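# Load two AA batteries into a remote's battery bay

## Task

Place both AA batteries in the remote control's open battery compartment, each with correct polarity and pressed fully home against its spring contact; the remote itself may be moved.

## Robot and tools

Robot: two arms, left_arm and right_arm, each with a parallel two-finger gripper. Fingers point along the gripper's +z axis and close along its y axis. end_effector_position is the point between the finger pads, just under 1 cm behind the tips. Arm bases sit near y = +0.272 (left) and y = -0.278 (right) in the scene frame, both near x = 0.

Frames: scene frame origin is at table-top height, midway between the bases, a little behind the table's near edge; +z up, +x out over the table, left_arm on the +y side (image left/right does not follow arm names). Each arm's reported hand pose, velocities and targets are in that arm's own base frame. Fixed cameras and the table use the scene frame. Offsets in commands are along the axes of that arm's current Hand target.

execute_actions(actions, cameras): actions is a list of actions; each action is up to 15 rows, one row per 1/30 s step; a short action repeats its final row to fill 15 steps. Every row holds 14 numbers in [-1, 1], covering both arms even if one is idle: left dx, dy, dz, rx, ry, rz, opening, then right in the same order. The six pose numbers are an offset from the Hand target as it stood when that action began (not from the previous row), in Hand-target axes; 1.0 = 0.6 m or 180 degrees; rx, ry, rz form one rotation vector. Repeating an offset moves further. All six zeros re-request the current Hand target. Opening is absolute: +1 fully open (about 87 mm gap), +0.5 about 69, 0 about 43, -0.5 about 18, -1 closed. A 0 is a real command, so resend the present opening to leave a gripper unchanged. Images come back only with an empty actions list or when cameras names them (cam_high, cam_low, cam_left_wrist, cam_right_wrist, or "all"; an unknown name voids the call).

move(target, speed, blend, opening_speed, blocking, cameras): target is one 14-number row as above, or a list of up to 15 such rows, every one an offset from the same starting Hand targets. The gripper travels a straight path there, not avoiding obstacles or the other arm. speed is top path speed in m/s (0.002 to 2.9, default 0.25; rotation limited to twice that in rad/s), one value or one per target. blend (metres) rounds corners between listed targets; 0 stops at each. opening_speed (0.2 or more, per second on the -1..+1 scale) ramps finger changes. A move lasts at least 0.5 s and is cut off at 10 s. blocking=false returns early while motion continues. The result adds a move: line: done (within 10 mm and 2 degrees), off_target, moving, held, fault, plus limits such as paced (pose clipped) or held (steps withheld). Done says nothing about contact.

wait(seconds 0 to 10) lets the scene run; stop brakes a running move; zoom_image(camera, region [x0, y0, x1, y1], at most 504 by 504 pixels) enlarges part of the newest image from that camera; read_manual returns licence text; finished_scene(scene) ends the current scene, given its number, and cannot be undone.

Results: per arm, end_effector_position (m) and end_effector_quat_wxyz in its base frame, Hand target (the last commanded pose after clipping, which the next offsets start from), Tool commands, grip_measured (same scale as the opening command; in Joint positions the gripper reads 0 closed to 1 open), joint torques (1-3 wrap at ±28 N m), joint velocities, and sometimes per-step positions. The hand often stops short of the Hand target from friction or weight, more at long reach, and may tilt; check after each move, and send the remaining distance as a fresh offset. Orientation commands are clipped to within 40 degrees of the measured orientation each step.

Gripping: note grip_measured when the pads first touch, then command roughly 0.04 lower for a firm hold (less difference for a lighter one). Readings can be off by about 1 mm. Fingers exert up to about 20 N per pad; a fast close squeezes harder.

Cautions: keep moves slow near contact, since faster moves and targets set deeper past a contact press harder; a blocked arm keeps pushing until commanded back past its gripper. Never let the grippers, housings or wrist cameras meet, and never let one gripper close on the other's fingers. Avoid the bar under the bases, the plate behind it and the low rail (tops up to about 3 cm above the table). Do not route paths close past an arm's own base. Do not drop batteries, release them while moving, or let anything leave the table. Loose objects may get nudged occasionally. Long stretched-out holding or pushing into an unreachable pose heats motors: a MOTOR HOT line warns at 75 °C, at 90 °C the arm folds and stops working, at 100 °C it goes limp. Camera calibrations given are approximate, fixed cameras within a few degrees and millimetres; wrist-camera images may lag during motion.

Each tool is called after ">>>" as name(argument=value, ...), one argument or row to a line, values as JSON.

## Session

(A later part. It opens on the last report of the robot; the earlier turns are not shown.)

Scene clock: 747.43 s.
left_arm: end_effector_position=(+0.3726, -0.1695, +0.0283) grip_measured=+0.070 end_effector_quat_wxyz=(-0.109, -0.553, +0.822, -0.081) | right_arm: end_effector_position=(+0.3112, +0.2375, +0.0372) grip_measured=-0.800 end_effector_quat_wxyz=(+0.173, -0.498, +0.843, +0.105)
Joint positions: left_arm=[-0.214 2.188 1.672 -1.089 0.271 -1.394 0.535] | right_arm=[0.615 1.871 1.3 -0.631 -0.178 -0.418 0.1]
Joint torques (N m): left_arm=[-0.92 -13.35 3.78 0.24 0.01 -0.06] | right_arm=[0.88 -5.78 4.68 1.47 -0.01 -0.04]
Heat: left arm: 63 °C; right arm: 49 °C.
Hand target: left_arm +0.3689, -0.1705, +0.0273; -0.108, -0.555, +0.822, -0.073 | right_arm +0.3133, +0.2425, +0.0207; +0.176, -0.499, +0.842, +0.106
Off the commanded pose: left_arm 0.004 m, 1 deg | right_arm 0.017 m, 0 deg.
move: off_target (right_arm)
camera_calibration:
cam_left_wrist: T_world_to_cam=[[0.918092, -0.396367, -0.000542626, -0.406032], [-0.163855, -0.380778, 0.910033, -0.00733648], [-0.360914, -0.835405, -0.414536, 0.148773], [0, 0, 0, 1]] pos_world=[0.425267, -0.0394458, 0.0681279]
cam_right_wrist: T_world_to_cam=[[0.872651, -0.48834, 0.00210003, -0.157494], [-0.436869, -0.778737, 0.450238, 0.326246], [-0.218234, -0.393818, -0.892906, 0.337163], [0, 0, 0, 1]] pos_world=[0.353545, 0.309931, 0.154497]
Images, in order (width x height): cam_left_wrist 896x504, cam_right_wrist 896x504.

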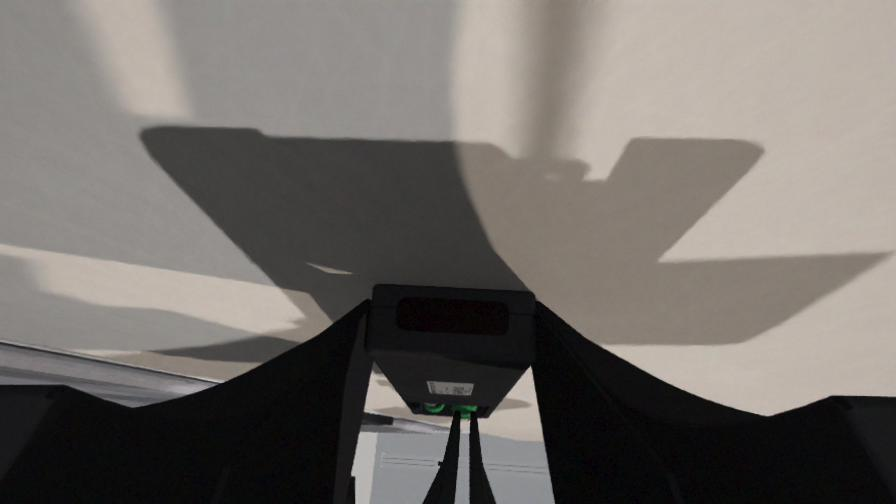

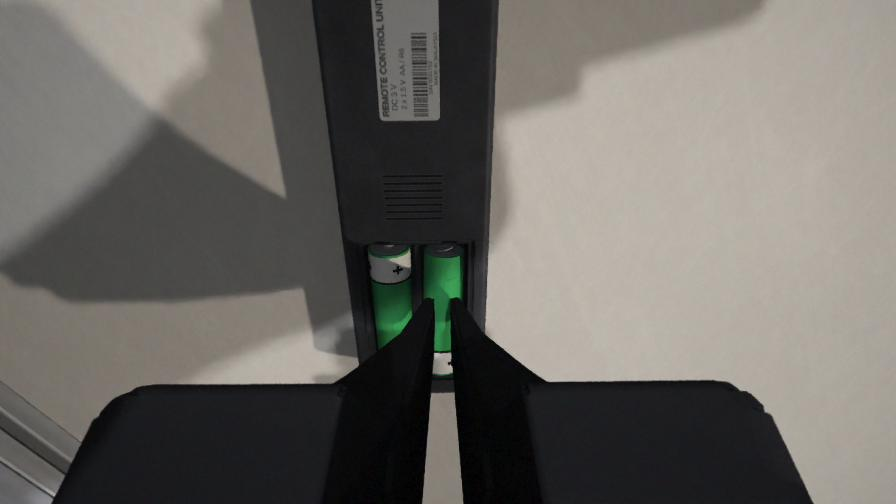

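>>> move(
  target=[
    [0,0,0,0,0,0,0.0,-0.015,0,-0.053,0,0,0,-0.8],
    [0,0,0,0,0,0,0.0,0.011,0,-0.049,0,0,0,-0.8],
    [0,0,0,0,0,0,0.0,0.0232,0,-0.0052,0,0,0,-0.8],
  ],
  speed=0.08,
  cameras=["cam_right_wrist","cam_left_wrist"],
)

>>> zoom_image(
  camera="cam_left_wrist",
  region=[390, 360, 530, 450],
)

>>> zoom_image(
  camera="cam_right_wrist",
  region=[340, 140, 560, 420],
)

Scene clock: 759.83 s.
left_arm: end_effector_position=(+0.3726, -0.1695, +0.0283) grip_measured=+0.070 end_effector_quat_wxyz=(-0.109, -0.553, +0.822, -0.081) | right_arm: end_effector_position=(+0.3063, +0.2296, +0.0372) grip_measured=-0.799 end_effector_quat_wxyz=(+0.180, -0.496, +0.843, +0.104)
Joint positions: left_arm=[-0.214 2.188 1.672 -1.089 0.271 -1.394 0.535] | right_arm=[0.606 1.83 1.245 -0.605 -0.179 -0.424 0.1]
Joint torques (N m): left_arm=[-0.95 -13.29 3.81 0.22 0.01 -0.06] | right_arm=[0.18 -5.39 3.75 1.44 -0.06 -0.14]
Heat: left arm: 63 °C; right arm: 49 °C.
Hand target: left_arm +0.3689, -0.1705, +0.0273; -0.108, -0.555, +0.822, -0.073 | right_arm +0.3066, +0.2302, +0.0179; +0.176, -0.500, +0.842, +0.106
Off the commanded pose: left_arm 0.004 m, 1 deg | right_arm 0.019 m, 1 deg.
move: off_target (right_arm)
camera_calibration:
cam_left_wrist: T_world_to_cam=[[0.918092, -0.396367, -0.000542626, -0.406032], [-0.163855, -0.380778, 0.910033, -0.00733648], [-0.360914, -0.835405, -0.414536, 0.148773], [0, 0, 0, 1]] pos_world=[0.425267, -0.0394458, 0.0681279]
cam_right_wrist: T_world_to_cam=[[0.870532, -0.492045, 0.00809429, -0.155818], [-0.444761, -0.779624, 0.440879, 0.320936], [-0.210622, -0.387399, -0.89753, 0.329377], [0, 0, 0, 1]] pos_world=[0.347758, 0.30114, 0.155393]
Images, in order (width x height): cam_left_wrist 896x504, cam_right_wrist 896x504.

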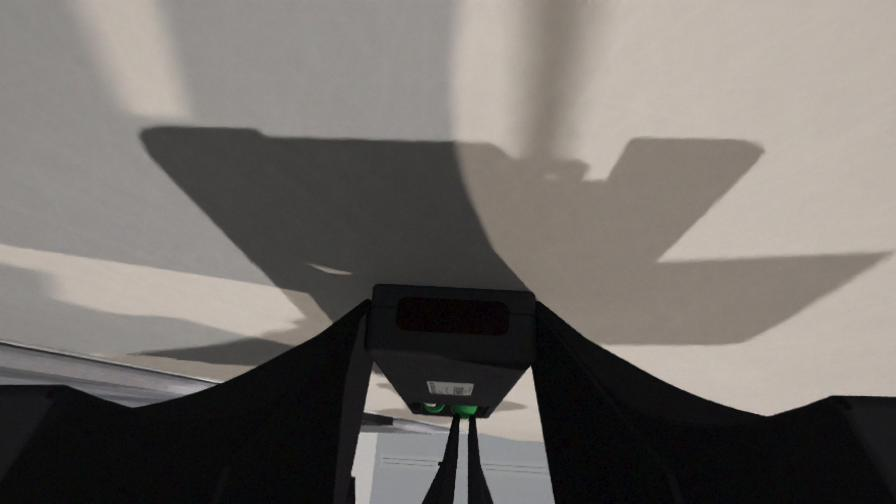

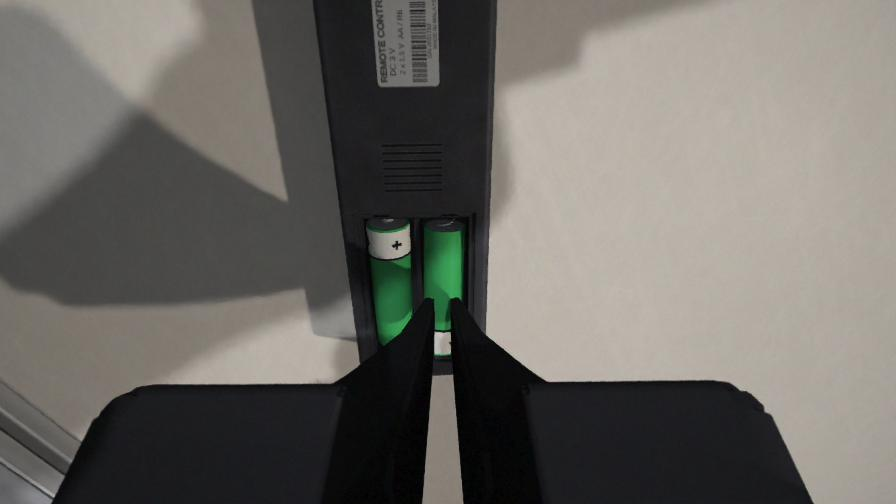

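Scaled by 3.600.

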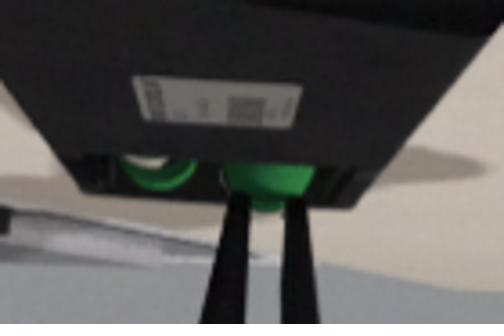

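Scaled by 1.800.

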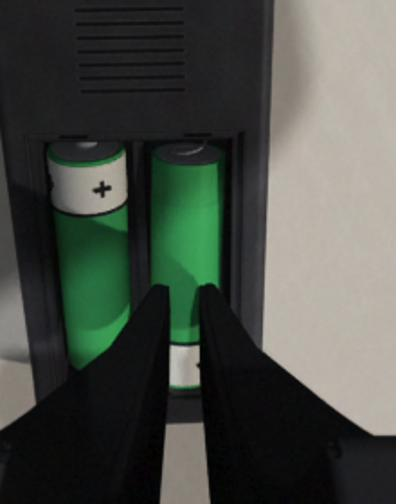

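>>> move(
  target=[0,0,0,0,0,0,0.0,-0.0225,0,0.0317,0,0,0,-0.8],
  speed=0.06,
  cameras=["cam_right_wrist","cam_left_wrist"],
)

>>> zoom_image(
  camera="cam_left_wrist",
  region=[390, 360, 530, 450],
)

>>> zoom_image(
  camera="cam_right_wrist",
  region=[340, 140, 560, 420],
)

Scene clock: 765.63 s.
left_arm: end_effector_position=(+0.3726, -0.1695, +0.0283) grip_measured=+0.070 end_effector_quat_wxyz=(-0.109, -0.553, +0.822, -0.081) | right_arm: end_effector_position=(+0.3114, +0.2369, +0.0361) grip_measured=-0.798 end_effector_quat_wxyz=(+0.181, -0.496, +0.843, +0.103)
Joint positions: left_arm=[-0.214 2.188 1.672 -1.089 0.271 -1.394 0.535] | right_arm=[0.616 1.859 1.277 -0.604 -0.173 -0.414 0.101]
Joint torques (N m): left_arm=[-0.92 -13.31 3.77 0.22 0.02 -0.06] | right_arm=[1.47 -2 5.44 1.69 -0.02 -0.01]
Heat: left arm: 63 °C; right arm: 49 °C.
Hand target: left_arm +0.3689, -0.1705, +0.0273; -0.108, -0.555, +0.822, -0.073 | right_arm +0.3162, +0.2478, +0.0059; +0.176, -0.500, +0.842, +0.106
Off the commanded pose: left_arm 0.004 m, 1 deg | right_arm 0.032 m, 1 deg.
move: off_target (right_arm)
camera_calibration:
cam_left_wrist: T_world_to_cam=[[0.918092, -0.396367, -0.000542626, -0.406032], [-0.163855, -0.380778, 0.910033, -0.00733648], [-0.360914, -0.835405, -0.414536, 0.148773], [0, 0, 0, 1]] pos_world=[0.425267, -0.0394458, 0.0681279]
cam_right_wrist: T_world_to_cam=[[0.869957, -0.493003, 0.0110588, -0.156273], [-0.447061, -0.779025, 0.439609, 0.329981], [-0.208114, -0.387385, -0.898121, 0.331502], [0, 0, 0, 1]] pos_world=[0.352462, 0.308439, 0.154394]
Images, in order (width x height): cam_left_wrist 896x504, cam_right_wrist 896x504.

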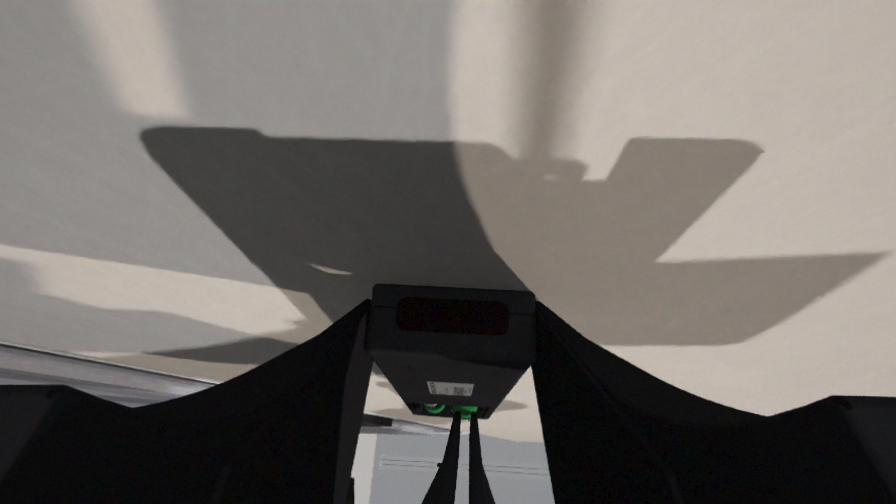

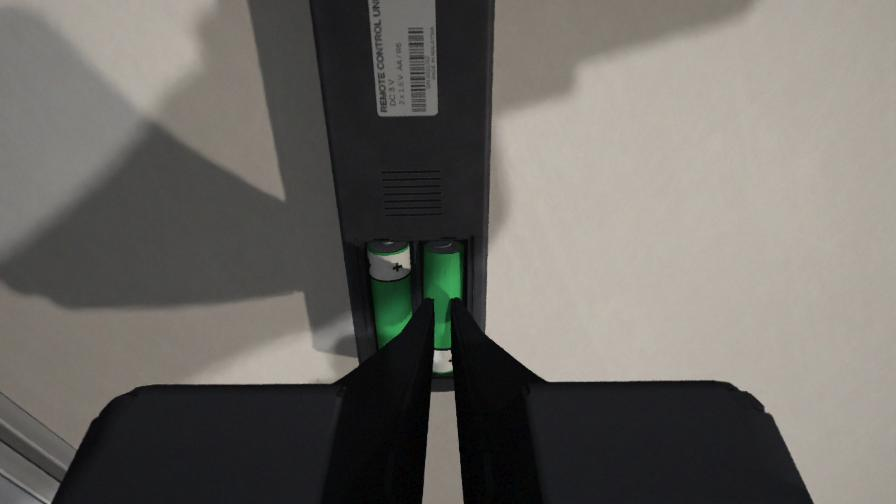

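Scaled by 3.600.

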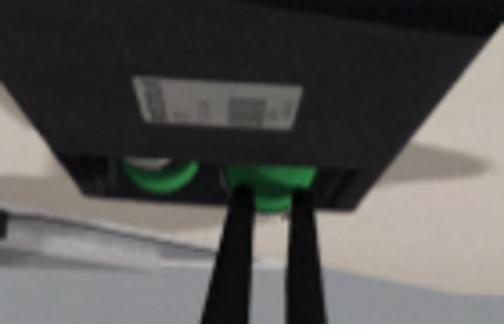

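Scaled by 1.800.

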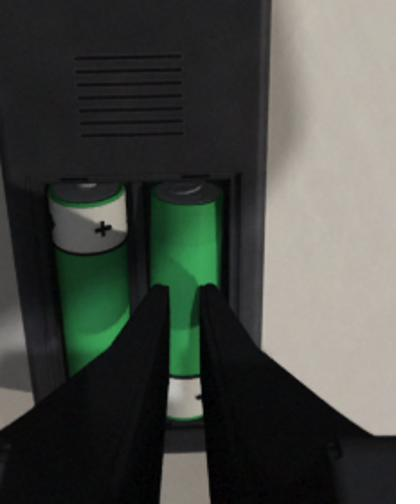

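>>> move(
  target=[
    [0,0,0,0,0,0,0.0,-0.02,0,-0.06,0,0,0,-0.8],
    [0,0,0,0,0,0,0.0,0.006,-0.0015,-0.086,0,0,0,-0.8],
    [0,0,0,0,0,0,0.0,0.0395,-0.0015,-0.01,0,0,0,-0.8],
  ],
  speed=[0.1,0.1,0.06],
  cameras=["cam_right_wrist","cam_left_wrist"],
)

>>> zoom_image(
  camera="cam_left_wrist",
  region=[390, 360, 530, 450],
)

>>> zoom_image(
  camera="cam_right_wrist",
  region=[340, 140, 560, 420],
)

Scene clock: 778.73 s.
left_arm: end_effector_position=(+0.3726, -0.1696, +0.0283) grip_measured=+0.070 end_effector_quat_wxyz=(-0.109, -0.553, +0.822, -0.081) | right_arm: end_effector_position=(+0.3067, +0.2278, +0.0345) grip_measured=-0.799 end_effector_quat_wxyz=(+0.194, -0.495, +0.840, +0.106)
Joint positions: left_arm=[-0.214 2.188 1.672 -1.089 0.271 -1.395 0.535] | right_arm=[0.6 1.807 1.195 -0.549 -0.181 -0.426 0.101]
Joint torques (N m): left_arm=[-0.95 -13.35 3.74 0.23 0.01 -0.06] | right_arm=[-0.02 -2.76 3.26 1.49 -0.07 -0.18]
Heat: left arm: 63 °C; right arm: 48 °C.
Hand target: left_arm +0.3689, -0.1705, +0.0273; -0.108, -0.555, +0.822, -0.073 | right_arm +0.3054, +0.2262, +0.0019; +0.176, -0.500, +0.842, +0.106
Off the commanded pose: left_arm 0.004 m, 1 deg | right_arm 0.033 m, 2 deg.
move: off_target (right_arm)
camera_calibration:
cam_left_wrist: T_world_to_cam=[[0.918383, -0.395693, -0.000669794, -0.406121], [-0.163311, -0.380578, 0.910214, -0.00757247], [-0.36042, -0.835816, -0.414137, 0.14852], [0, 0, 0, 1]] pos_world=[0.425267, -0.039446, 0.068128]
cam_right_wrist: T_world_to_cam=[[0.869098, -0.494239, 0.019923, -0.156445], [-0.456858, -0.786621, 0.41534, 0.327152], [-0.189606, -0.370073, -0.909448, 0.316283], [0, 0, 0, 1]] pos_world=[0.345397, 0.297071, 0.15488]
Images, in order (width x height): cam_left_wrist 896x504, cam_right_wrist 896x504.

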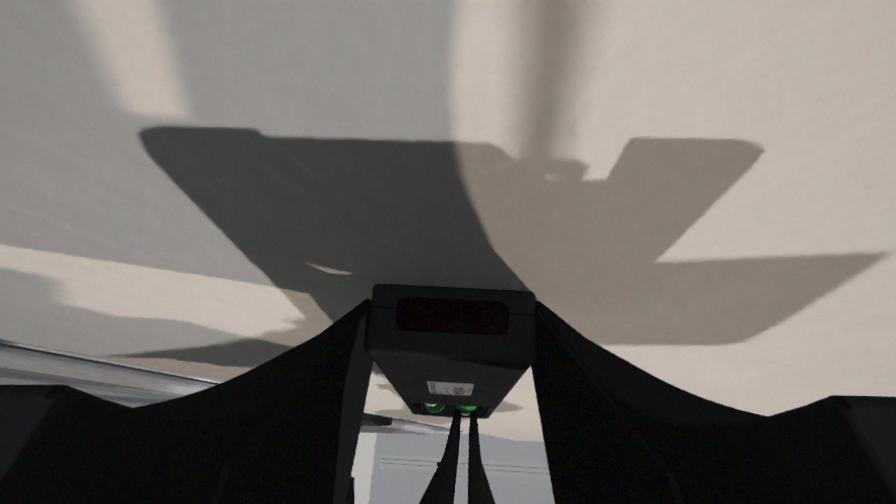

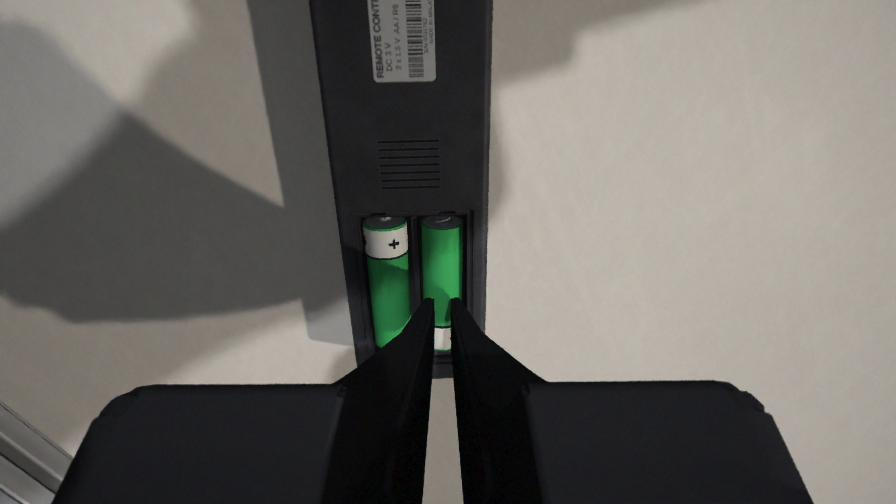

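Scaled by 3.600.

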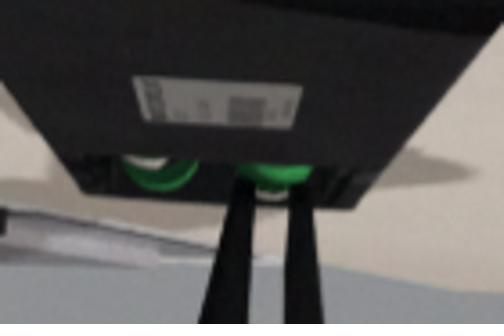

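Scaled by 1.800.

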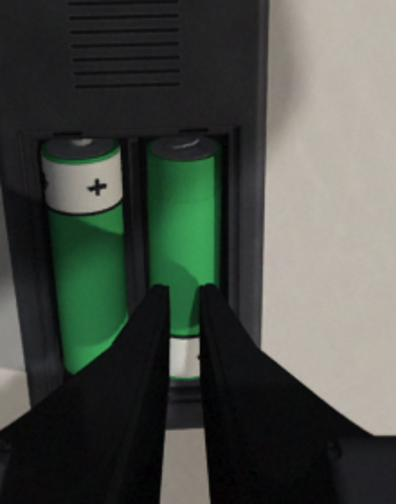

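>>> move(
  target=[0,0,0,0,0,0,0.0,-0.02,0,-0.16,0,0,0,-0.8],
  speed=0.15,
  cameras=["cam_right_wrist","cam_left_wrist"],
)

>>> zoom_image(
  camera="cam_left_wrist",
  region=[390, 360, 530, 450],
)

>>> zoom_image(
  camera="cam_right_wrist",
  region=[340, 100, 560, 350],
)

Scene clock: 786.57 s.
left_arm: end_effector_position=(+0.3726, -0.1697, +0.0284) grip_measured=+0.070 end_effector_quat_wxyz=(-0.110, -0.553, +0.822, -0.081) | right_arm: end_effector_position=(+0.2878, +0.1991, +0.0827) grip_measured=-0.800 end_effector_quat_wxyz=(+0.159, -0.496, +0.848, +0.100)
Joint positions: left_arm=[-0.214 2.188 1.672 -1.089 0.272 -1.395 0.535] | right_arm=[0.564 1.705 1.289 -0.824 -0.187 -0.463 0.1]
Joint torques (N m): left_arm=[-0.92 -13.3 3.78 0.2 0 -0.05] | right_arm=[-0.29 -8.7 9.33 0.79 -0.16 -0.18]
Heat: left arm: 63 °C; right arm: 47 °C.
Hand target: left_arm +0.3688, -0.1705, +0.0273; -0.108, -0.555, +0.822, -0.073 | right_arm +0.2925, +0.2019, +0.0947; +0.176, -0.500, +0.842, +0.106
Off the commanded pose: left_arm 0.004 m, 1 deg | right_arm 0.013 m, 2 deg.
move: off_target (right_arm)
camera_calibration:
cam_left_wrist: T_world_to_cam=[[0.918411, -0.395628, -0.000536263, -0.406087], [-0.163126, -0.379913, 0.910525, -0.00760959], [-0.360433, -0.836148, -0.413454, 0.148305], [0, 0, 0, 1]] pos_world=[0.425167, -0.0395459, 0.0680281]
cam_right_wrist: T_world_to_cam=[[0.869183, -0.494453, -0.00616239, -0.153018], [-0.432168, -0.765633, 0.476483, 0.259558], [-0.240317, -0.411488, -0.879162, 0.366296], [0, 0, 0, 1]] pos_world=[0.3332, 0.273792, 0.197416]
Images, in order (width x height): cam_left_wrist 896x504, cam_right_wrist 896x504.

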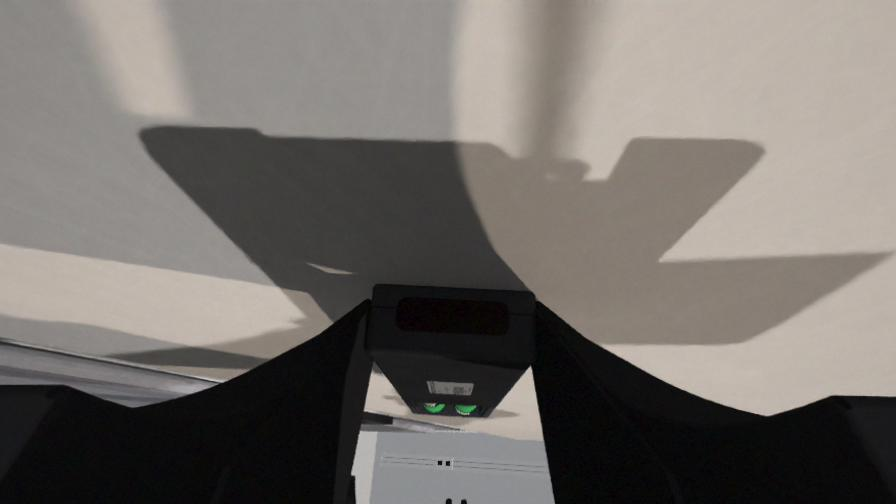

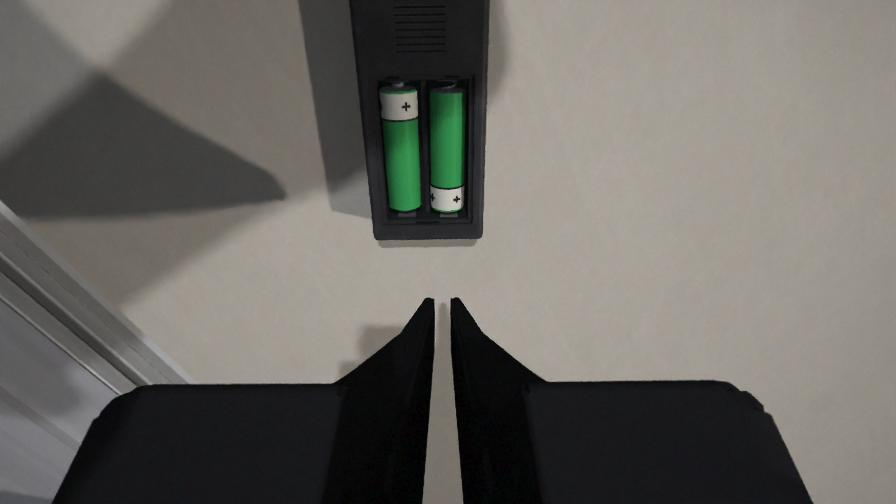

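Scaled by 3.600.

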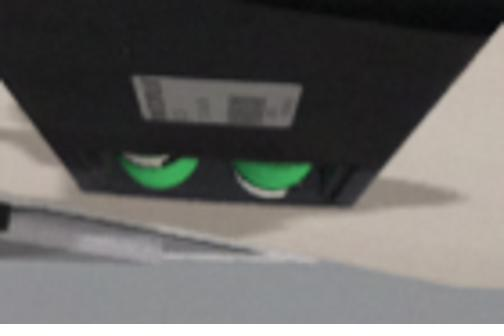

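Scaled by 2.016.

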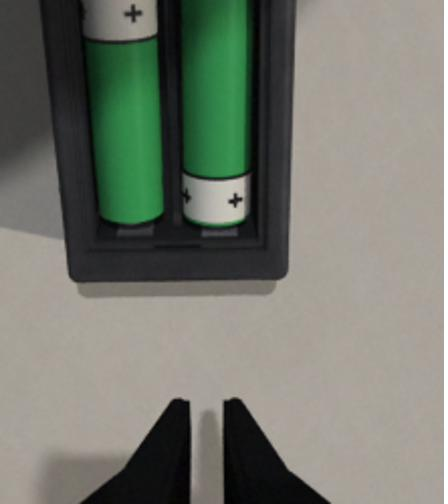

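>>> move(
  target=[
    [-0.005,0,0.0,0,0,0,0.05,0,0,0,0,0,0,-0.8],
    [-0.005,0,0.0,0,0,0,0.35,0,0,0,0,0,0,-0.8],
    [-0.075,0,-0.012,0,0,0,0.35,0,0,0,0,0,0,-0.8],
  ],
  speed=0.12,
  opening_speed=1.0,
  cameras=["cam_right_wrist"],
)

>>> zoom_image(
  camera="cam_right_wrist",
  region=[330, 40, 530, 260],
)

Scene clock: 793.90 s.
left_arm: end_effector_position=(+0.3868, -0.1309, +0.0291) grip_measured=+0.350 end_effector_quat_wxyz=(-0.104, -0.557, +0.819, -0.087) | right_arm: end_effector_position=(+0.2876, +0.1990, +0.0826) grip_measured=-0.800 end_effector_quat_wxyz=(+0.159, -0.496, +0.848, +0.100)
Joint positions: left_arm=[-0.116 2.208 1.708 -1.116 0.269 -1.303 0.675] | right_arm=[0.564 1.705 1.289 -0.825 -0.187 -0.463 0.1]
Joint torques (N m): left_arm=[-0.18 -10.56 5.78 0.05 -0.04 0.14] | right_arm=[-0.31 -8.76 9.32 0.79 -0.15 -0.18]
Heat: left arm: 63 °C; right arm: 49 °C.
Hand target: left_arm +0.3859, -0.1284, +0.0227; -0.108, -0.555, +0.822, -0.073 | right_arm +0.2924, +0.2018, +0.0947; +0.176, -0.499, +0.842, +0.106
Off the commanded pose: left_arm 0.007 m, 2 deg | right_arm 0.013 m, 2 deg.
move: off_target (right_arm)
camera_calibration:
cam_right_wrist: T_world_to_cam=[[0.869182, -0.494448, -0.00659111, -0.152897], [-0.431836, -0.765475, 0.477038, 0.259221], [-0.240916, -0.411787, -0.878858, 0.366364], [0, 0, 0, 1]] pos_world=[0.333099, 0.273692, 0.197316]
Images, in order (width x height): cam_right_wrist 896x504.

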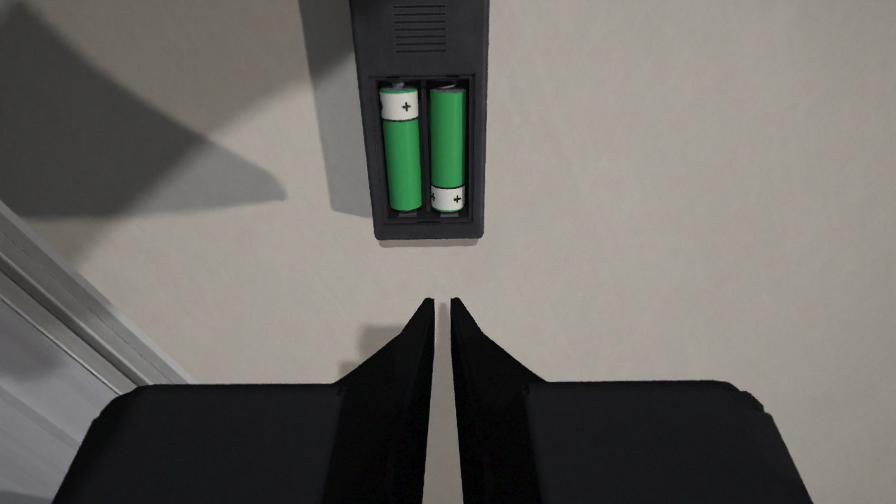

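Scaled by 2.291.

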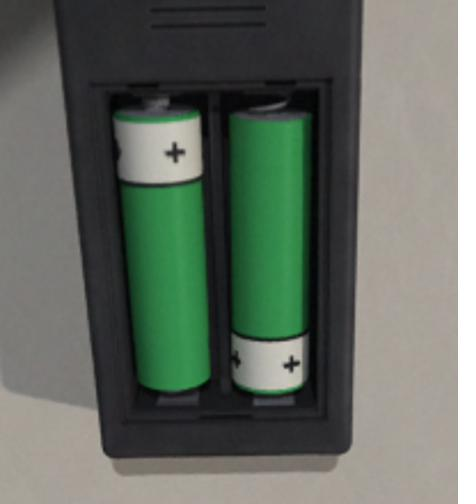

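>>> finished_scene(
  scene=2,
)

The scene is finished: the task was done.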